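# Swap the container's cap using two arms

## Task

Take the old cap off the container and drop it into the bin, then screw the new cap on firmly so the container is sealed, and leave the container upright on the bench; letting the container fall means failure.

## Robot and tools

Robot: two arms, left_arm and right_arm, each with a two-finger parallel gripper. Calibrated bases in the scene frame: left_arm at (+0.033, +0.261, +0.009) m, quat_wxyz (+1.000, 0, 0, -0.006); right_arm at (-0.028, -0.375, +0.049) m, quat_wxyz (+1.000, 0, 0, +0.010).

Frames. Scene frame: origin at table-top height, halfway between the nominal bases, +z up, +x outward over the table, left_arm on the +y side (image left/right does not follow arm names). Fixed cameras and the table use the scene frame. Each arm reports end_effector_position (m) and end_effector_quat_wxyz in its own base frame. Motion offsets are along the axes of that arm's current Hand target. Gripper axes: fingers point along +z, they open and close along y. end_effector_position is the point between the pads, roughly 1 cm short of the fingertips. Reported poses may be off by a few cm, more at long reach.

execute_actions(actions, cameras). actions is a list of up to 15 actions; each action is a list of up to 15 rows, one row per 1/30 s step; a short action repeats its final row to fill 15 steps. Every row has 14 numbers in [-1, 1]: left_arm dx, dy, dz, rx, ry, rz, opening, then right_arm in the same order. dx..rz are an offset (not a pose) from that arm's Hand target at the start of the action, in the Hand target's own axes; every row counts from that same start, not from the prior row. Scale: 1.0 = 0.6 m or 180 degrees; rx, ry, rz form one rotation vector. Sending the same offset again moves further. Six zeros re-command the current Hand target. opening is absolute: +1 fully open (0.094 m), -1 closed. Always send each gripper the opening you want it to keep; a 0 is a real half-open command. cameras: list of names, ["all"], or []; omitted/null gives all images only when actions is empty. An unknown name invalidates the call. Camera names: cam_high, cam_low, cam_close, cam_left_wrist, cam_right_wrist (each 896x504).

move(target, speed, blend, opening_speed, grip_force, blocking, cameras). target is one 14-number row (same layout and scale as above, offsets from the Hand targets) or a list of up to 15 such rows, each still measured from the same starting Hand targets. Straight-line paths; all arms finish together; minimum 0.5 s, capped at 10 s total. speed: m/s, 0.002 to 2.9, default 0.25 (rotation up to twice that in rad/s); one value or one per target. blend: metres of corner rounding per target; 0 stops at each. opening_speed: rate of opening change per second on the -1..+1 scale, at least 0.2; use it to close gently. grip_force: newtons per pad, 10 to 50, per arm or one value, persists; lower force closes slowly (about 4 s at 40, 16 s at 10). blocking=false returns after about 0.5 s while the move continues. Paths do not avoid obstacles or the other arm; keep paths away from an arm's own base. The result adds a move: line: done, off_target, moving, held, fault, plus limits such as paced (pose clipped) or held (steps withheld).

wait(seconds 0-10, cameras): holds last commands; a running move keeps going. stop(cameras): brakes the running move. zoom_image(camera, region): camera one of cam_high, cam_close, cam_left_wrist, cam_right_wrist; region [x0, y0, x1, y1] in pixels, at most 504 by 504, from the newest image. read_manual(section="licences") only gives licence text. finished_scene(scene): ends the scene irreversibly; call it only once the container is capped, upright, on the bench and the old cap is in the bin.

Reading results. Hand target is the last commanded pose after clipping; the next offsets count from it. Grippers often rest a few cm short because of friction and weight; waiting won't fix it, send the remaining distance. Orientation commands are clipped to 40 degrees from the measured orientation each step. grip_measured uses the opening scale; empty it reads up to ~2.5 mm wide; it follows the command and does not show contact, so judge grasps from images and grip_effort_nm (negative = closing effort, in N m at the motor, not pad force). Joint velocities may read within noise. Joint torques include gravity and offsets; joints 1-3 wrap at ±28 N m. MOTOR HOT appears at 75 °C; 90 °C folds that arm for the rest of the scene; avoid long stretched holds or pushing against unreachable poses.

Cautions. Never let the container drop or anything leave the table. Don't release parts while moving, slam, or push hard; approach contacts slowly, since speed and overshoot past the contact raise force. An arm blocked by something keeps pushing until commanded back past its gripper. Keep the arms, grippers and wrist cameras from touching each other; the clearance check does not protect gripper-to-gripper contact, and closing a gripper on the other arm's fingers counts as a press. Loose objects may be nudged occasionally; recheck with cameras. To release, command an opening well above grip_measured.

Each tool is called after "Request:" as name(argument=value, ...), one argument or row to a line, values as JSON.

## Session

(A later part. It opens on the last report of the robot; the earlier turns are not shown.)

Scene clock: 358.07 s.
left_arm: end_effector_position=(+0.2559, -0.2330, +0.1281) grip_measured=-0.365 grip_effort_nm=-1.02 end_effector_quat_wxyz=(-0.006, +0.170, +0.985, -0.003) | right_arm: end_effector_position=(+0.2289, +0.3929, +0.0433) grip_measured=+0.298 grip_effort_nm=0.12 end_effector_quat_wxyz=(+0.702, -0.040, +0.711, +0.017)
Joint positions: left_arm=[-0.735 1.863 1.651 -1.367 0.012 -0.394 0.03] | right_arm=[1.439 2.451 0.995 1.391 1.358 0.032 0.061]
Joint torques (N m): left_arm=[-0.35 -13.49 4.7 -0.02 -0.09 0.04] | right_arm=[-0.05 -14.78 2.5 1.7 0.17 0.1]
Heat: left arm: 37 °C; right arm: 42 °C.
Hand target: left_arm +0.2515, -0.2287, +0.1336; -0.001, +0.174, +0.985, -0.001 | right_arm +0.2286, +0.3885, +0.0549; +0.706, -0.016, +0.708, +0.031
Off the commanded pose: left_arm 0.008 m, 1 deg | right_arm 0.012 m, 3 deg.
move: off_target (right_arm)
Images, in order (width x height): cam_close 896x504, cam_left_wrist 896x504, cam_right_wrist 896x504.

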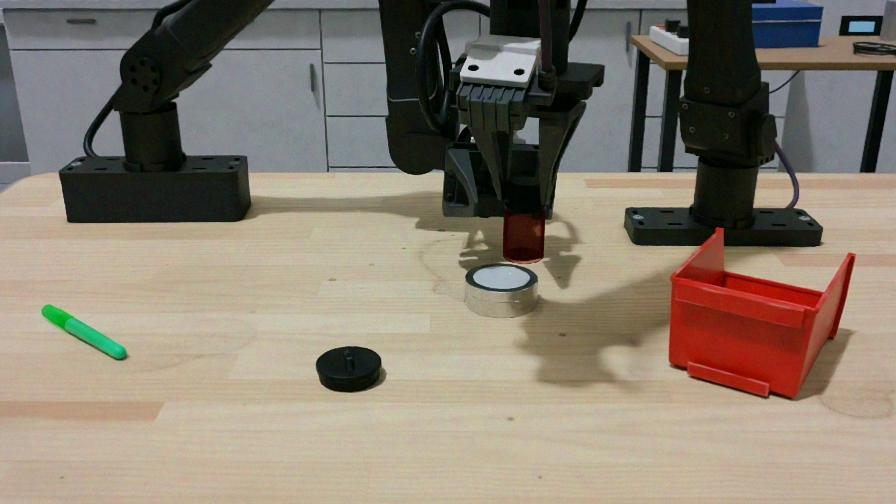

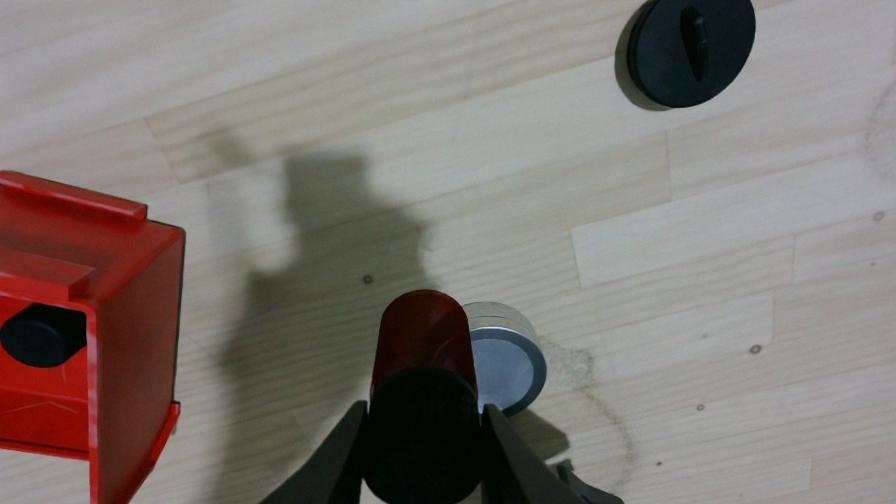

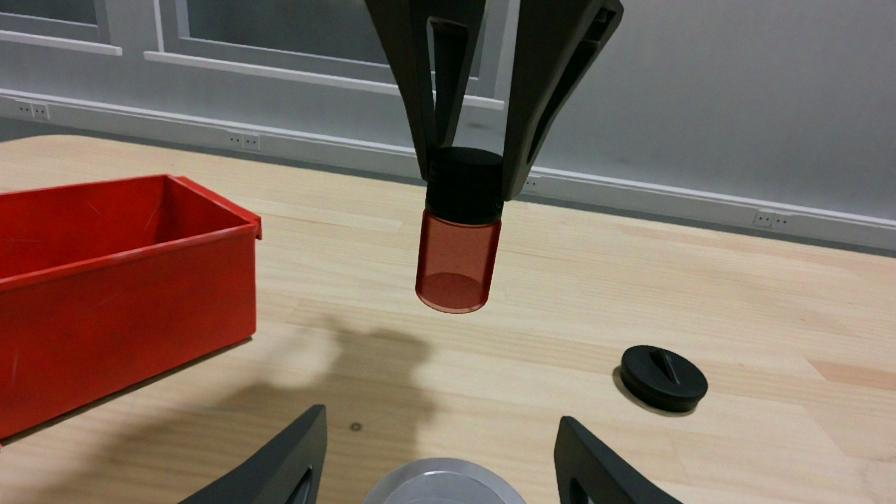

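Request:
move(
  target=[0,0,0.1,0,0,0,-0.7,0,0,0,0,0,0,0.3],
  speed=0.08,
  cameras=["cam_left_wrist","cam_right_wrist","cam_close"],
)

Request:
zoom_image(
  camera="cam_close",
  region=[430, 150, 620, 330],
)

Scene clock: 360.70 s.
left_arm: end_effector_position=(+0.2512, -0.2288, +0.0751) grip_measured=-0.365 grip_effort_nm=-1.02 end_effector_quat_wxyz=(-0.008, +0.170, +0.985, -0.002) | right_arm: end_effector_position=(+0.2289, +0.3928, +0.0433) grip_measured=+0.298 grip_effort_nm=0.11 end_effector_quat_wxyz=(+0.702, -0.040, +0.711, +0.017)
Joint positions: left_arm=[-0.735 1.858 1.434 -1.157 0.012 -0.394 0.03] | right_arm=[1.439 2.451 0.995 1.391 1.358 0.032 0.061]
Joint torques (N m): left_arm=[-0.35 -11.29 4.77 0.2 -0.08 0.03] | right_arm=[0.01 -14.78 2.45 1.7 0.18 0.09]
Heat: left arm: 37 °C; right arm: 42 °C.
Hand target: left_arm +0.2513, -0.2288, +0.0736; -0.001, +0.174, +0.985, -0.001 | right_arm +0.2286, +0.3885, +0.0549; +0.706, -0.016, +0.708, +0.031
Off the commanded pose: left_arm 0.002 m, 1 deg | right_arm 0.012 m, 3 deg.
move: off_target (right_arm)
Images, in order (width x height): cam_close 896x504, cam_left_wrist 896x504, cam_right_wrist 896x504.

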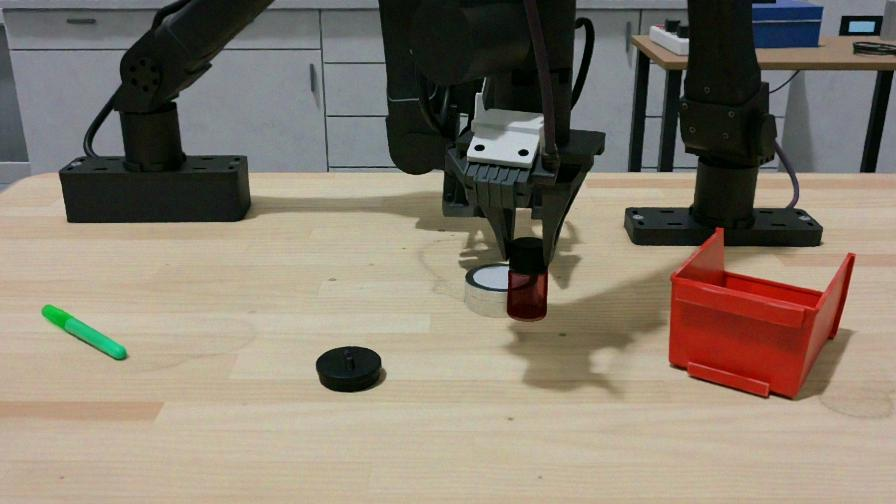

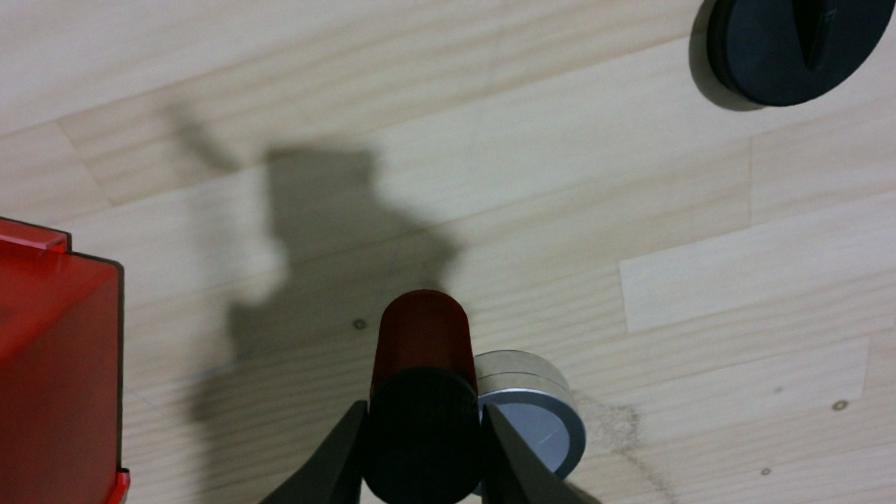

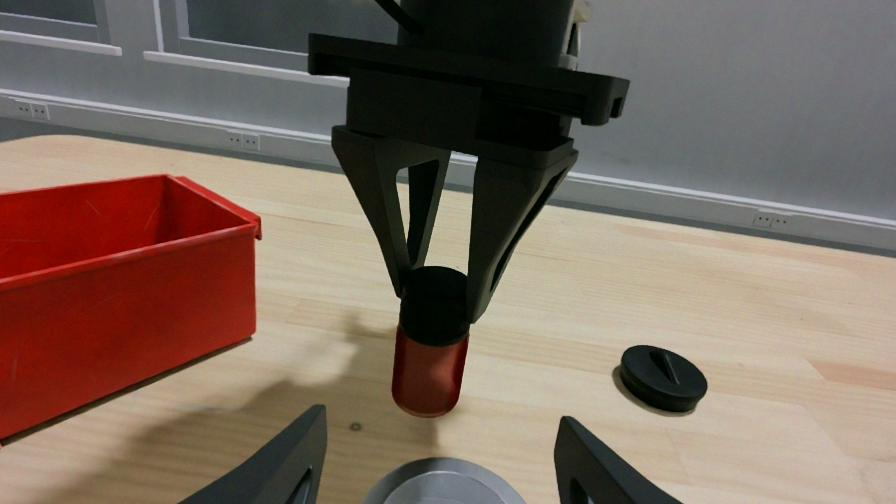

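Scaled by 2.653.

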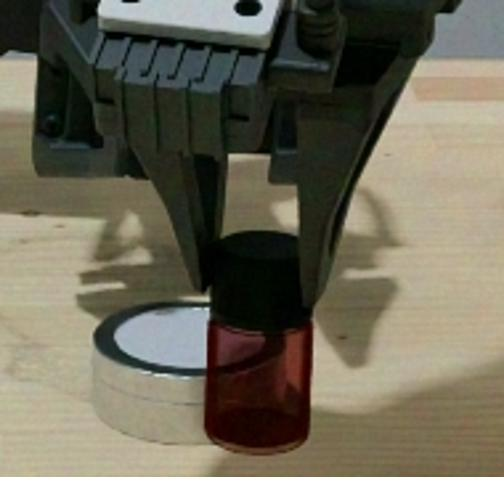

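Request:
move(
  target=[0,0,0.03,0,0,0,-0.7,0,0,0,0,0,0,0.3],
  speed=0.05,
  cameras=["cam_right_wrist","cam_close"],
)

Request:
zoom_image(
  camera="cam_close",
  region=[430, 170, 620, 350],
)

Scene clock: 362.13 s.
left_arm: end_effector_position=(+0.2518, -0.2294, +0.0618) grip_measured=-0.365 grip_effort_nm=-1.02 end_effector_quat_wxyz=(-0.002, +0.170, +0.985, -0.006) | right_arm: end_effector_position=(+0.2289, +0.3928, +0.0433) grip_measured=+0.298 grip_effort_nm=0.12 end_effector_quat_wxyz=(+0.702, -0.040, +0.711, +0.017)
Joint positions: left_arm=[-0.735 1.858 1.38 -1.089 0.012 -0.394 0.03] | right_arm=[1.439 2.451 0.995 1.391 1.358 0.032 0.061]
Joint torques (N m): left_arm=[-0.39 -9.94 4.75 0.26 -0.09 0.03] | right_arm=[0.01 -14.79 2.5 1.7 0.17 0.1]
Motor temperatures (°C): left_arm=[26 37 30 25 27 26 28] | right_arm=[28 43 36 37 24 23 29]
Heat: left arm: 37 °C; right arm: 43 °C.
Hand target: left_arm +0.2513, -0.2288, +0.0555; -0.001, +0.174, +0.985, -0.001 | right_arm +0.2286, +0.3885, +0.0549; +0.706, -0.016, +0.708, +0.031
Off the commanded pose: left_arm 0.006 m, 1 deg | right_arm 0.012 m, 3 deg.
move: off_target (right_arm)
Images, in order (width x height): cam_close 896x504, cam_right_wrist 896x504.

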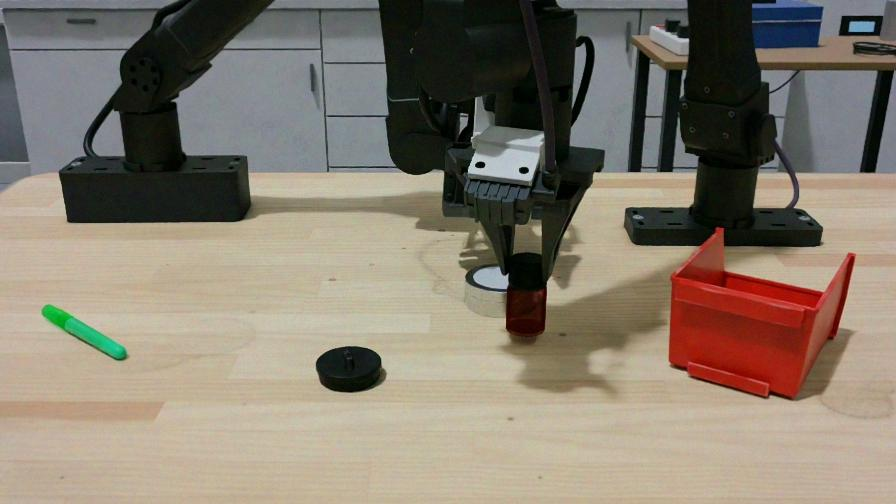

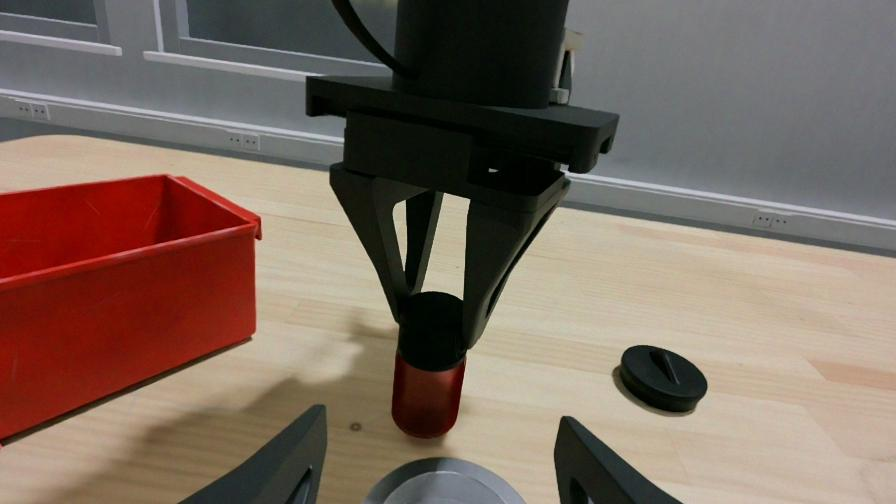

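Scaled by 2.653.

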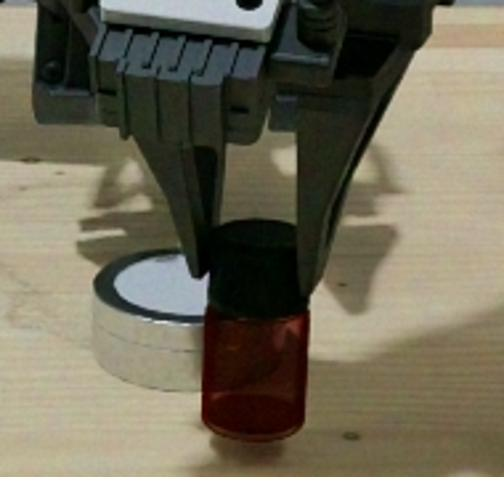

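Request:
move(
  target=[0,0,0.0067,0,0,0,-0.7,0,0,0,0,0,0,0.3],
  speed=0.03,
  cameras=["cam_close"],
)

Request:
zoom_image(
  camera="cam_close",
  region=[450, 220, 600, 370],
)

Scene clock: 363.43 s.
left_arm: end_effector_position=(+0.2521, -0.2296, +0.0591) grip_measured=-0.365 grip_effort_nm=-1.02 end_effector_quat_wxyz=(+0.000, +0.170, +0.985, -0.007) | right_arm: end_effector_position=(+0.2289, +0.3928, +0.0433) grip_measured=+0.298 grip_effort_nm=0.11 end_effector_quat_wxyz=(+0.702, -0.040, +0.711, +0.017)
Joint positions: left_arm=[-0.735 1.858 1.369 -1.074 0.012 -0.394 0.03] | right_arm=[1.439 2.451 0.995 1.391 1.358 0.032 0.061]
Joint torques (N m): left_arm=[-0.38 -9.58 4.71 0.26 -0.08 0.04] | right_arm=[0.03 -14.8 2.44 1.71 0.18 0.11]
Heat: left arm: 37 °C; right arm: 43 °C.
Hand target: left_arm +0.2513, -0.2288, +0.0515; -0.001, +0.174, +0.985, -0.001 | right_arm +0.2286, +0.3885, +0.0549; +0.706, -0.016, +0.708, +0.031
Off the commanded pose: left_arm 0.008 m, 1 deg | right_arm 0.012 m, 3 deg.
move: off_target (right_arm)
Images, in order (width x height): cam_close 896x504.

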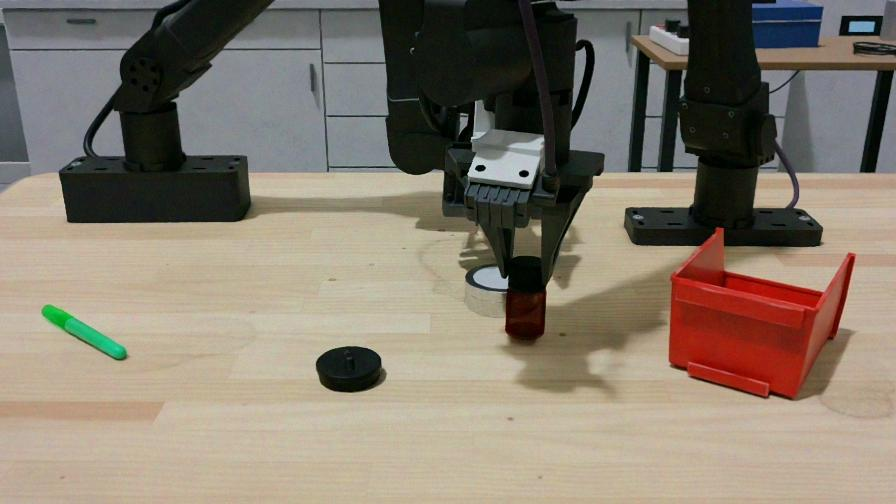

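Scaled by 3.360.

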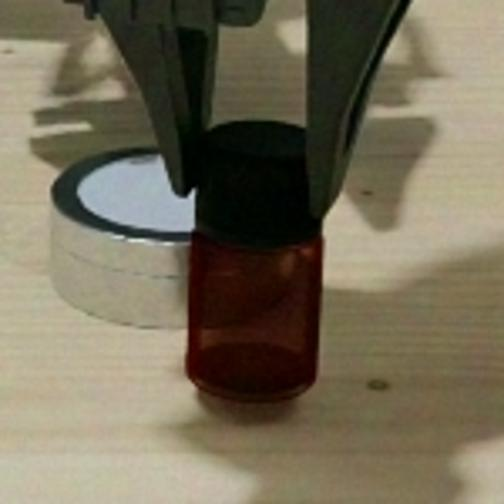

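Request:
move(
  target=[0,0,0.0058,0,0,0,-0.7,0,0,0,0,0,0,0.3],
  speed=0.03,
  cameras=["cam_close"],
)

Request:
zoom_image(
  camera="cam_close",
  region=[450, 220, 600, 370],
)

Scene clock: 364.63 s.
left_arm: end_effector_position=(+0.2523, -0.2298, +0.0568) grip_measured=-0.365 grip_effort_nm=-1.02 end_effector_quat_wxyz=(+0.001, +0.170, +0.985, -0.008) | right_arm: end_effector_position=(+0.2289, +0.3928, +0.0433) grip_measured=+0.298 grip_effort_nm=0.11 end_effector_quat_wxyz=(+0.702, -0.040, +0.711, +0.017)
Joint positions: left_arm=[-0.735 1.858 1.359 -1.061 0.012 -0.394 0.03] | right_arm=[1.439 2.451 0.995 1.391 1.358 0.032 0.061]
Joint torques (N m): left_arm=[-0.38 -9.29 4.71 0.26 -0.08 0.02] | right_arm=[0.02 -14.78 2.45 1.7 0.17 0.08]
Heat: left arm: 37 °C; right arm: 43 °C.
Hand target: left_arm +0.2513, -0.2289, +0.0481; -0.001, +0.174, +0.985, -0.001 | right_arm +0.2286, +0.3885, +0.0549; +0.706, -0.016, +0.708, +0.031
Off the commanded pose: left_arm 0.009 m, 1 deg | right_arm 0.012 m, 3 deg.
move: off_target (right_arm)
Images, in order (width x height): cam_close 896x504.

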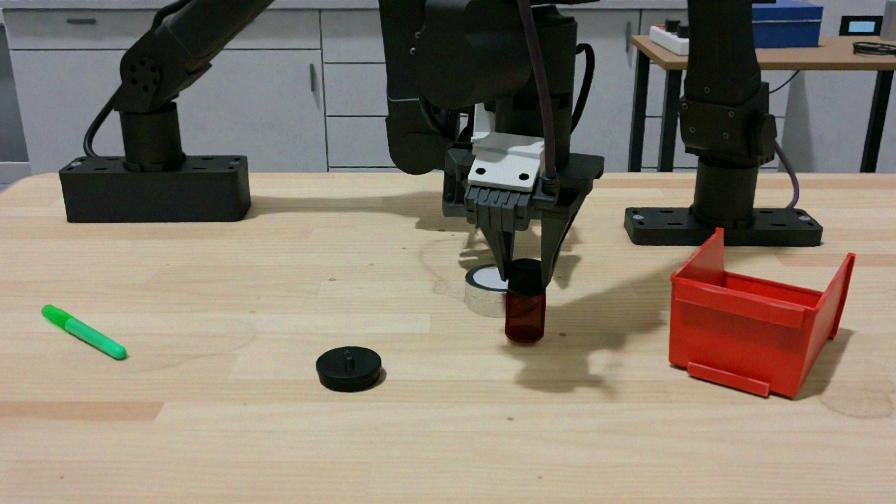

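Scaled by 3.360.

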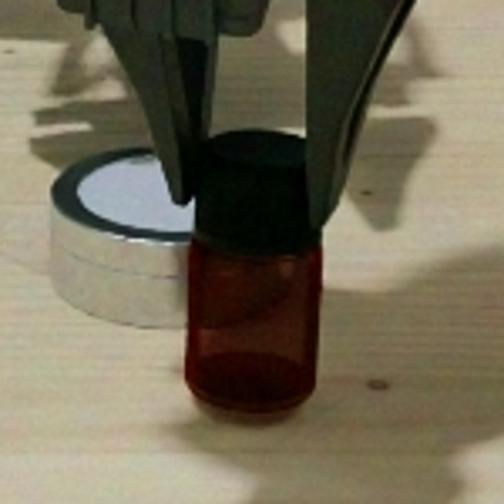

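Request:
move(
  target=[0,0,0.005,0,0,0,-0.7,0,0,0,0,0,0,0.3],
  speed=0.03,
  cameras=["cam_close"],
)

Request:
zoom_image(
  camera="cam_close",
  region=[450, 220, 600, 370],
)

Scene clock: 366.20 s.
left_arm: end_effector_position=(+0.2524, -0.2299, +0.0548) grip_measured=-0.365 grip_effort_nm=-1.03 end_effector_quat_wxyz=(+0.003, +0.170, +0.985, -0.009) | right_arm: end_effector_position=(+0.2289, +0.3928, +0.0433) grip_measured=+0.298 grip_effort_nm=0.12 end_effector_quat_wxyz=(+0.702, -0.040, +0.711, +0.017)
Joint positions: left_arm=[-0.735 1.858 1.351 -1.05 0.012 -0.394 0.03] | right_arm=[1.439 2.451 0.995 1.391 1.358 0.032 0.061]
Joint torques (N m): left_arm=[-0.4 -9.03 4.75 0.26 -0.09 0.04] | right_arm=[-0.01 -14.82 2.47 1.71 0.18 0.1]
Heat: left arm: 37 °C; right arm: 44 °C.
Hand target: left_arm +0.2513, -0.2288, +0.0451; -0.001, +0.174, +0.985, -0.001 | right_arm +0.2286, +0.3885, +0.0549; +0.706, -0.016, +0.708, +0.031
Off the commanded pose: left_arm 0.010 m, 1 deg | right_arm 0.012 m, 3 deg.
move: off_target (right_arm)
Images, in order (width x height): cam_close 896x504.

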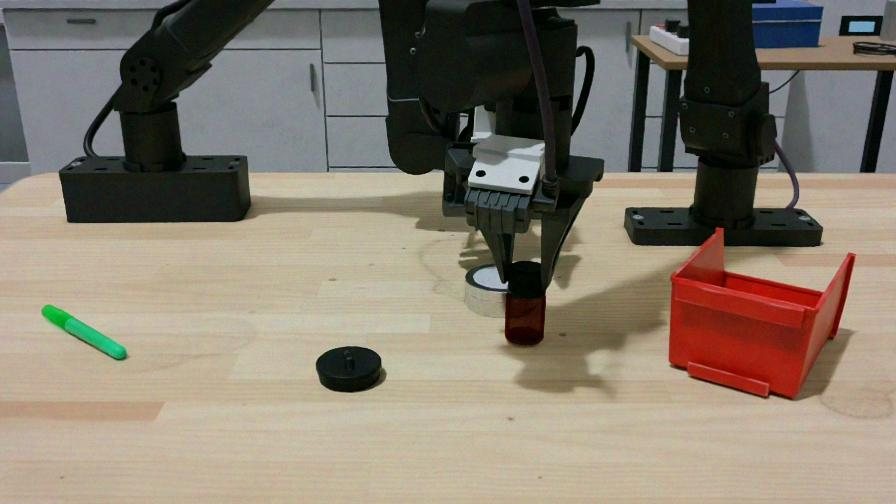

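Scaled by 3.360.

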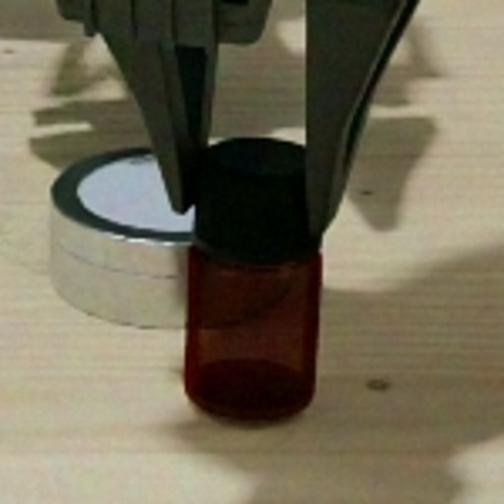

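Request:
move(
  target=[0,0,0.004,0,0,0,-0.7,0,0,0,0,0,0,0.3],
  speed=0.03,
  cameras=[],
)

Request:
move(
  target=[0,0,0.004,0,0,0,-0.7,0,0,0,0,0,0,0.3],
  speed=0.03,
  cameras=["cam_close","cam_right_wrist"],
)

Request:
zoom_image(
  camera="cam_close",
  region=[450, 220, 600, 370],
)

Scene clock: 367.37 s.
left_arm: end_effector_position=(+0.2537, -0.2309, +0.0542) grip_measured=-0.365 grip_effort_nm=-1.02 end_effector_quat_wxyz=(+0.006, +0.170, +0.985, -0.011) | right_arm: end_effector_position=(+0.2289, +0.3928, +0.0433) grip_measured=+0.298 grip_effort_nm=0.11 end_effector_quat_wxyz=(+0.702, -0.040, +0.711, +0.017)
Joint positions: left_arm=[-0.735 1.858 1.349 -1.04 0.012 -0.394 0.03] | right_arm=[1.439 2.451 0.995 1.391 1.358 0.032 0.061]
Joint torques (N m): left_arm=[-0.36 -8.83 4.44 0.28 -0.08 0.03] | right_arm=[0.01 -14.78 2.48 1.71 0.18 0.09]
Heat: left arm: 37 °C; right arm: 44 °C.
Hand target: left_arm +0.2513, -0.2288, +0.0427; -0.001, +0.174, +0.985, -0.001 | right_arm +0.2286, +0.3885, +0.0549; +0.706, -0.016, +0.708, +0.031
Off the commanded pose: left_arm 0.012 m, 1 deg | right_arm 0.012 m, 3 deg.
move: off_target (left_arm, right_arm)
No camera images: "cameras" was empty.

Scene clock: 368.07 s.
left_arm: end_effector_position=(+0.2538, -0.2310, +0.0539) grip_measured=-0.365 grip_effort_nm=-1.03 end_effector_quat_wxyz=(+0.006, +0.170, +0.985, -0.011) | right_arm: end_effector_position=(+0.2289, +0.3928, +0.0433) grip_measured=+0.298 grip_effort_nm=0.11 end_effector_quat_wxyz=(+0.702, -0.040, +0.711, +0.017)
Joint positions: left_arm=[-0.735 1.858 1.347 -1.038 0.011 -0.394 0.03] | right_arm=[1.439 2.451 0.995 1.391 1.358 0.032 0.061]
Joint torques (N m): left_arm=[-0.4 -8.62 4.1 0.35 -0.07 0.03] | right_arm=[-0.02 -14.82 2.45 1.7 0.17 0.11]
Heat: left arm: 36 °C; right arm: 44 °C.
Hand target: left_arm +0.2513, -0.2289, +0.0403; -0.001, +0.174, +0.985, -0.001 | right_arm +0.2286, +0.3885, +0.0549; +0.706, -0.016, +0.708, +0.031
Off the commanded pose: left_arm 0.014 m, 1 deg | right_arm 0.012 m, 3 deg.
move: off_target (left_arm, right_arm)
Images, in order (width x height): cam_close 896x504, cam_right_wrist 896x504.

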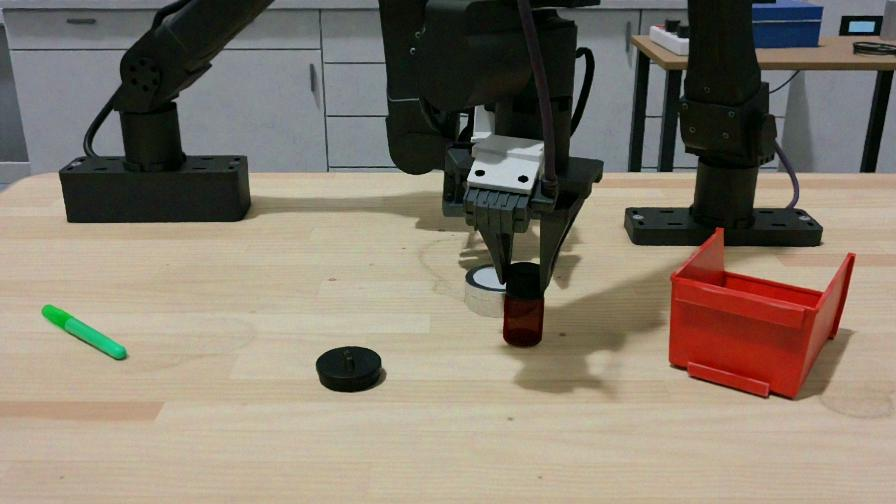

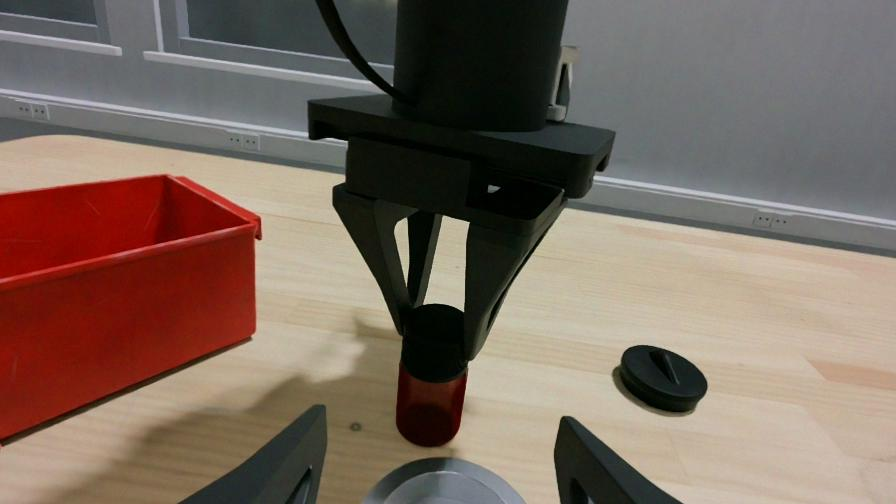

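Scaled by 3.360.

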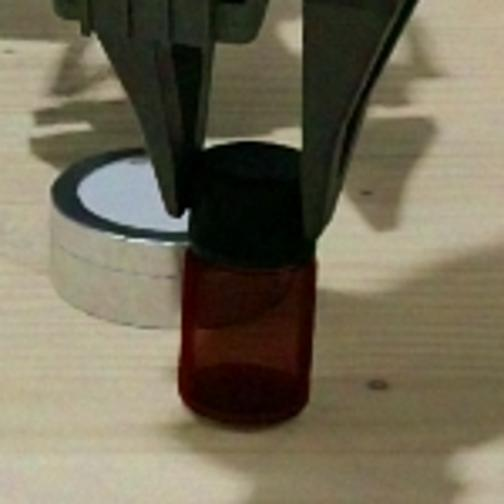

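Request:
move(
  target=[
    [0,0,-0.0117,0,0,0,-0.7,0,0,0,0,0,0,0.3],
  ],
  speed=0.03,
  cameras=["cam_left_wrist"],
)

Scene clock: 369.20 s.
left_arm: end_effector_position=(+0.2538, -0.2310, +0.0539) grip_measured=-0.365 grip_effort_nm=-1.03 end_effector_quat_wxyz=(+0.006, +0.170, +0.985, -0.011) | right_arm: end_effector_position=(+0.2289, +0.3928, +0.0433) grip_measured=+0.298 grip_effort_nm=0.11 end_effector_quat_wxyz=(+0.702, -0.040, +0.711, +0.017)
Joint positions: left_arm=[-0.735 1.858 1.347 -1.038 0.011 -0.394 0.03] | right_arm=[1.439 2.451 0.995 1.391 1.358 0.032 0.061]
Joint torques (N m): left_arm=[-0.4 -9.22 5.46 0.09 -0.08 0.04] | right_arm=[0.02 -14.79 2.45 1.71 0.18 0.1]
Heat: left arm: 36 °C; right arm: 44 °C.
Hand target: left_arm +0.2513, -0.2289, +0.0473; -0.001, +0.174, +0.985, -0.001 | right_arm +0.2286, +0.3885, +0.0549; +0.706, -0.016, +0.708, +0.031
Off the commanded pose: left_arm 0.007 m, 1 deg | right_arm 0.012 m, 3 deg.
move: off_target (right_arm)
Images, in order (width x height): cam_left_wrist 896x504.

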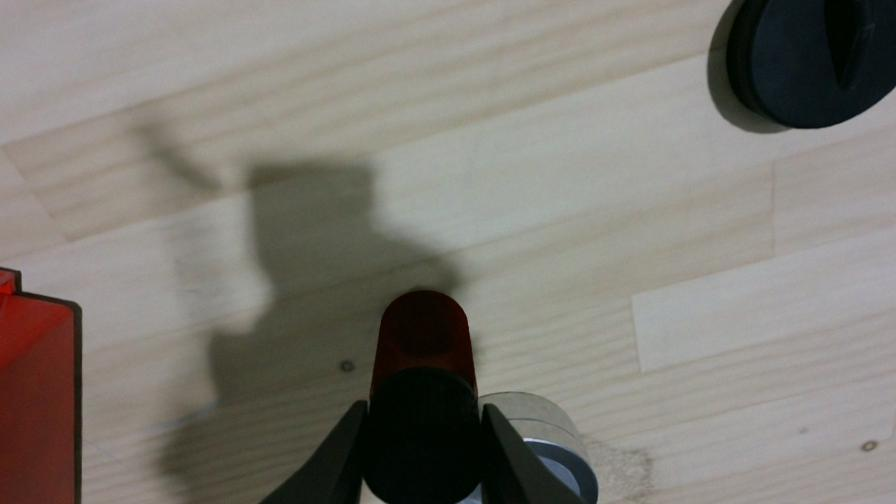

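Request:
move(
  target=[
    [0,0,0,0,0,0,0.15,0,0,0,0,0,0,0.3],
  ],
  speed=0.03,
  opening_speed=0.3,
  cameras=["cam_left_wrist","cam_right_wrist","cam_close"],
)

Request:
zoom_image(
  camera="cam_close",
  region=[450, 220, 600, 370],
)

Scene clock: 372.80 s.
left_arm: end_effector_position=(+0.2539, -0.2309, +0.0539) grip_measured=+0.148 grip_effort_nm=0.11 end_effector_quat_wxyz=(+0.006, +0.170, +0.985, -0.011) | right_arm: end_effector_position=(+0.2289, +0.3928, +0.0433) grip_measured=+0.298 grip_effort_nm=0.11 end_effector_quat_wxyz=(+0.702, -0.040, +0.711, +0.017)
Joint positions: left_arm=[-0.735 1.858 1.347 -1.038 0.011 -0.394 0.054] | right_arm=[1.439 2.451 0.995 1.391 1.358 0.032 0.061]
Joint torques (N m): left_arm=[-0.42 -9.2 5.45 0.08 -0.07 0.03] | right_arm=[0.02 -14.79 2.48 1.7 0.17 0.11]
Heat: left arm: 36 °C; right arm: 45 °C.
Hand target: left_arm +0.2513, -0.2289, +0.0473; -0.001, +0.174, +0.985, -0.001 | right_arm +0.2286, +0.3885, +0.0549; +0.706, -0.016, +0.708, +0.031
Off the commanded pose: left_arm 0.007 m, 1 deg | right_arm 0.012 m, 3 deg.
move: off_target (right_arm)
Images, in order (width x height): cam_close 896x504, cam_left_wrist 896x504, cam_right_wrist 896x504.

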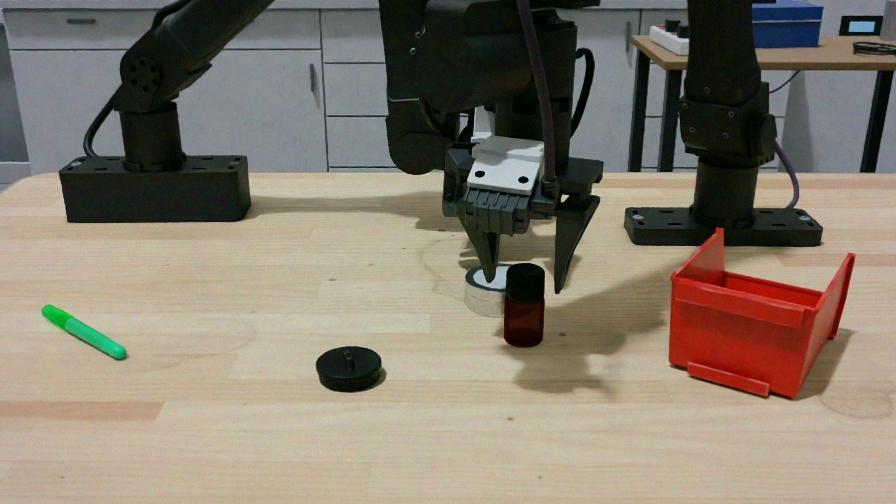

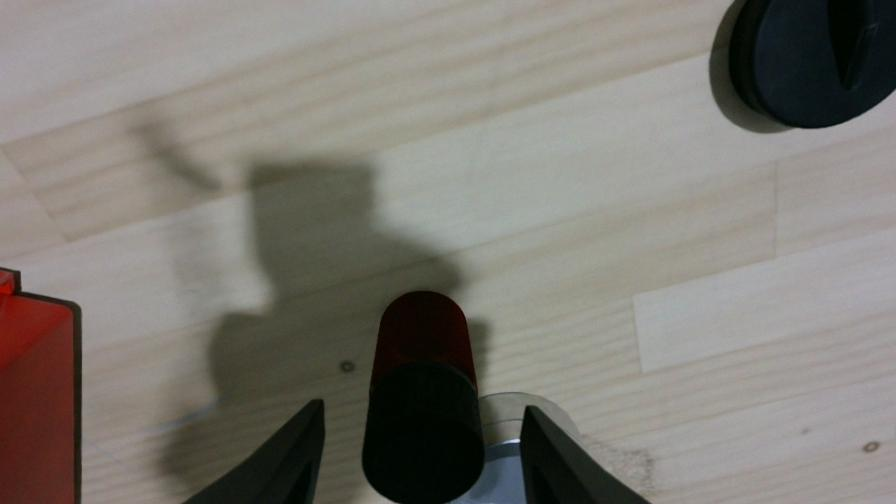

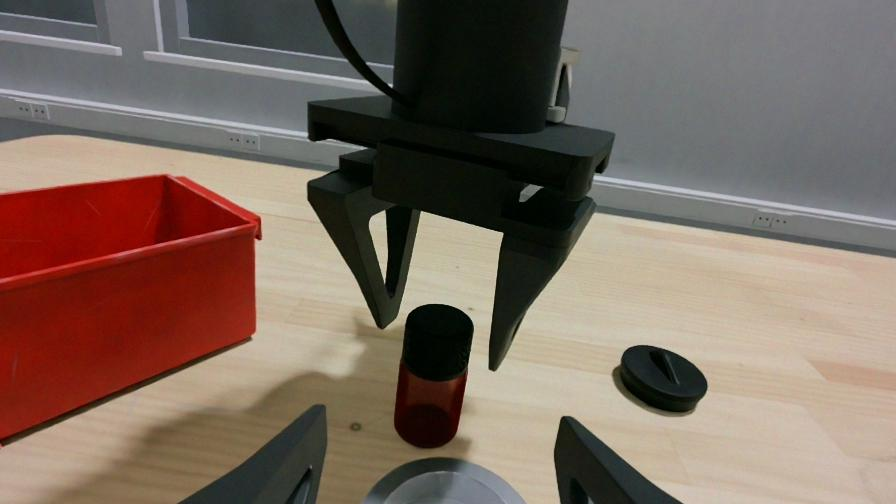

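Scaled by 3.360.

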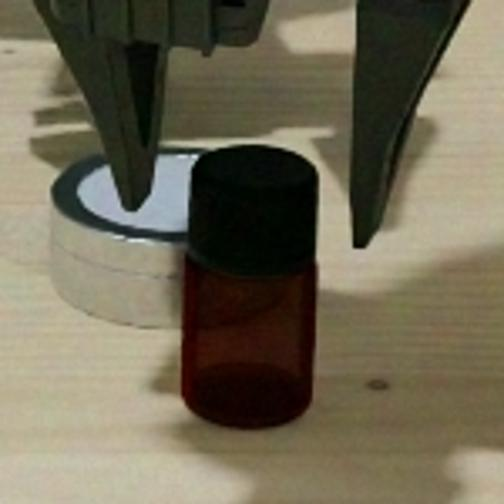

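Request:
move(
  target=[
    [0,0,0,0,0,0,0.5,0,0,0,0,0,0,0.3],
    [0,0,-0.2,0,0,0,0.5,0,0,0,0,0,0,0.3],
  ],
  speed=0.08,
  cameras=["all"],
)

Request:
zoom_image(
  camera="cam_close",
  region=[450, 220, 600, 370],
)

Request:
zoom_image(
  camera="cam_right_wrist",
  region=[340, 270, 520, 470],
)

Scene clock: 376.80 s.
left_arm: end_effector_position=(+0.2501, -0.2275, +0.1568) grip_measured=+0.498 grip_effort_nm=0.11 end_effector_quat_wxyz=(-0.013, +0.170, +0.985, +0.002) | right_arm: end_effector_position=(+0.2289, +0.3928, +0.0433) grip_measured=+0.298 grip_effort_nm=0.11 end_effector_quat_wxyz=(+0.702, -0.040, +0.711, +0.017)
Joint positions: left_arm=[-0.735 1.858 1.758 -1.496 0.011 -0.394 0.07] | right_arm=[1.439 2.451 0.995 1.391 1.358 0.032 0.061]
Joint torques (N m): left_arm=[-0.34 -11.56 8.1 -0.14 -0.08 0.03] | right_arm=[-0.02 -14.75 2.47 1.71 0.17 0.11]
Heat: left arm: 36 °C; right arm: 45 °C.
Hand target: left_arm +0.2514, -0.2286, +0.1673; -0.001, +0.174, +0.985, -0.001 | right_arm +0.2286, +0.3885, +0.0549; +0.706, -0.016, +0.708, +0.031
Off the commanded pose: left_arm 0.011 m, 2 deg | right_arm 0.012 m, 3 deg.
move: off_target (left_arm, right_arm)

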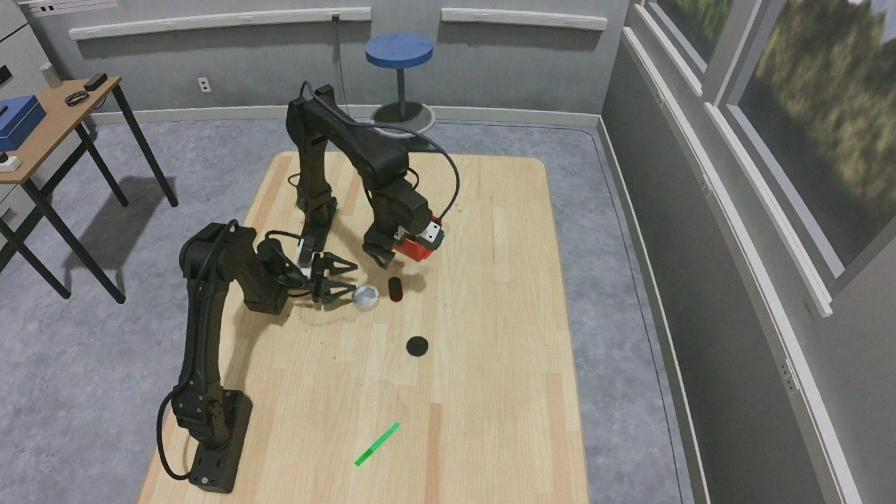

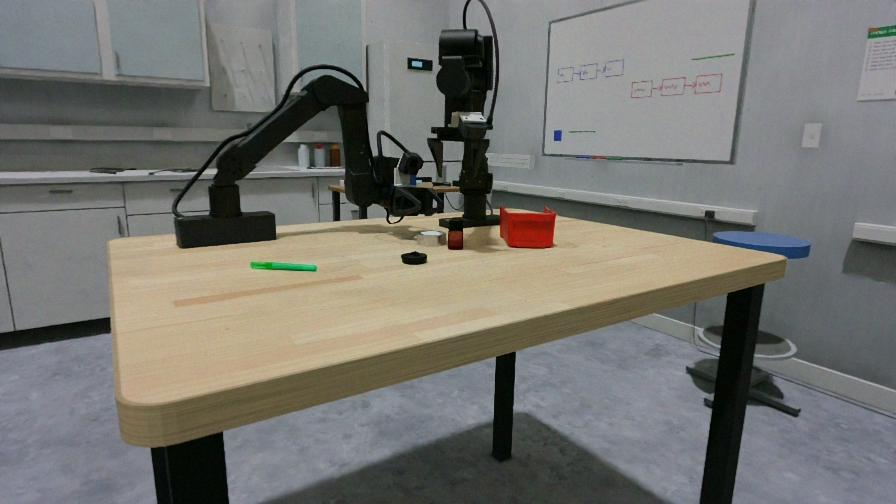

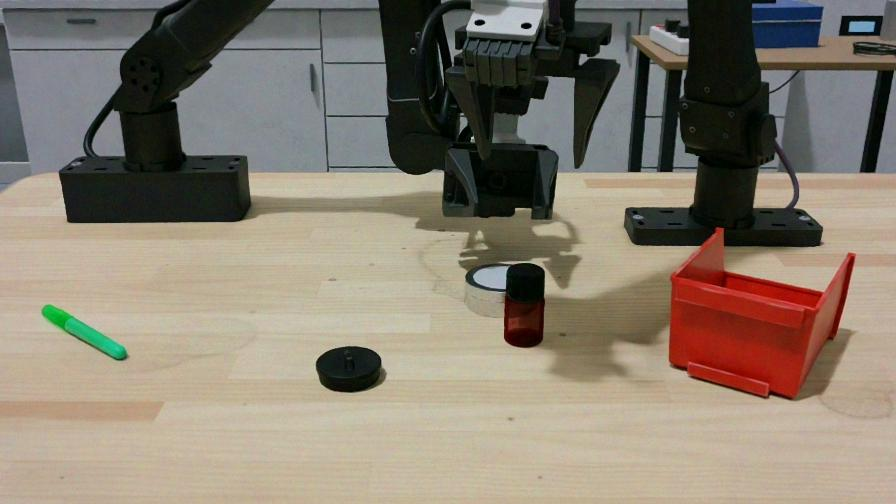

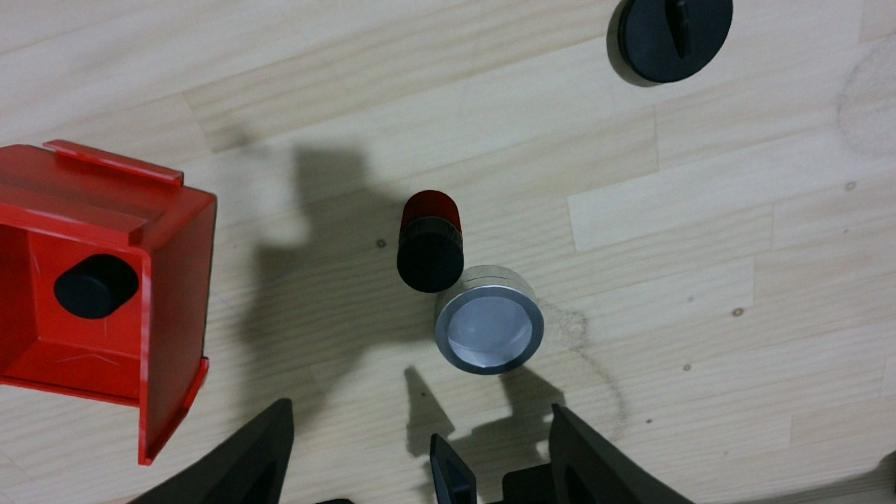

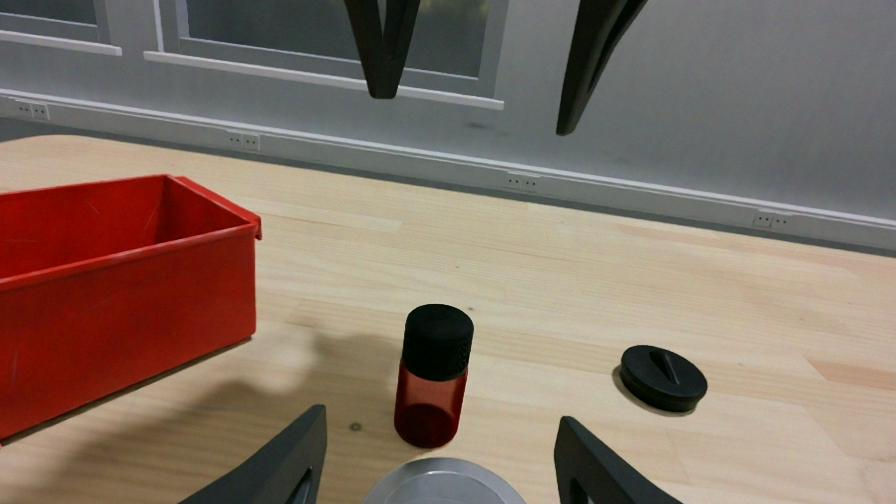

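Scaled by 3.360.

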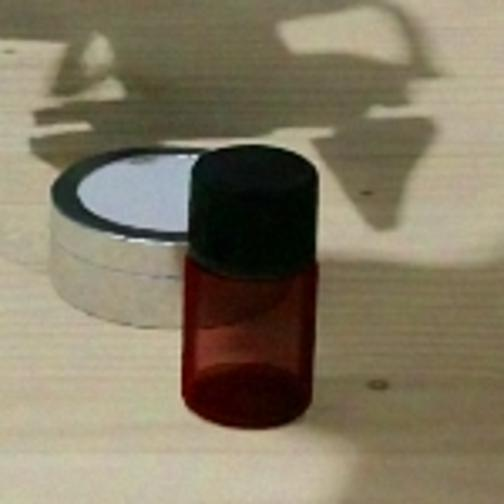

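Scaled by 2.520.

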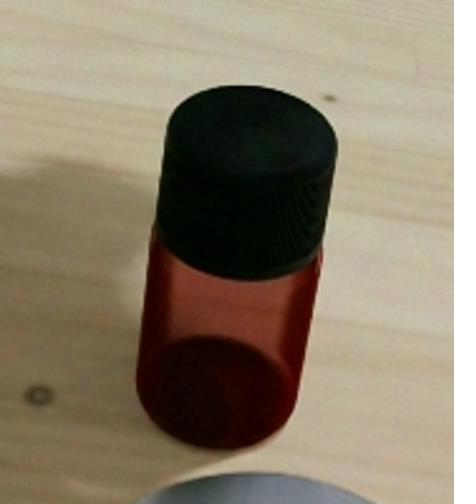

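Request:
finished_scene(
  scene=1,
)

The scene is finished: the task was done.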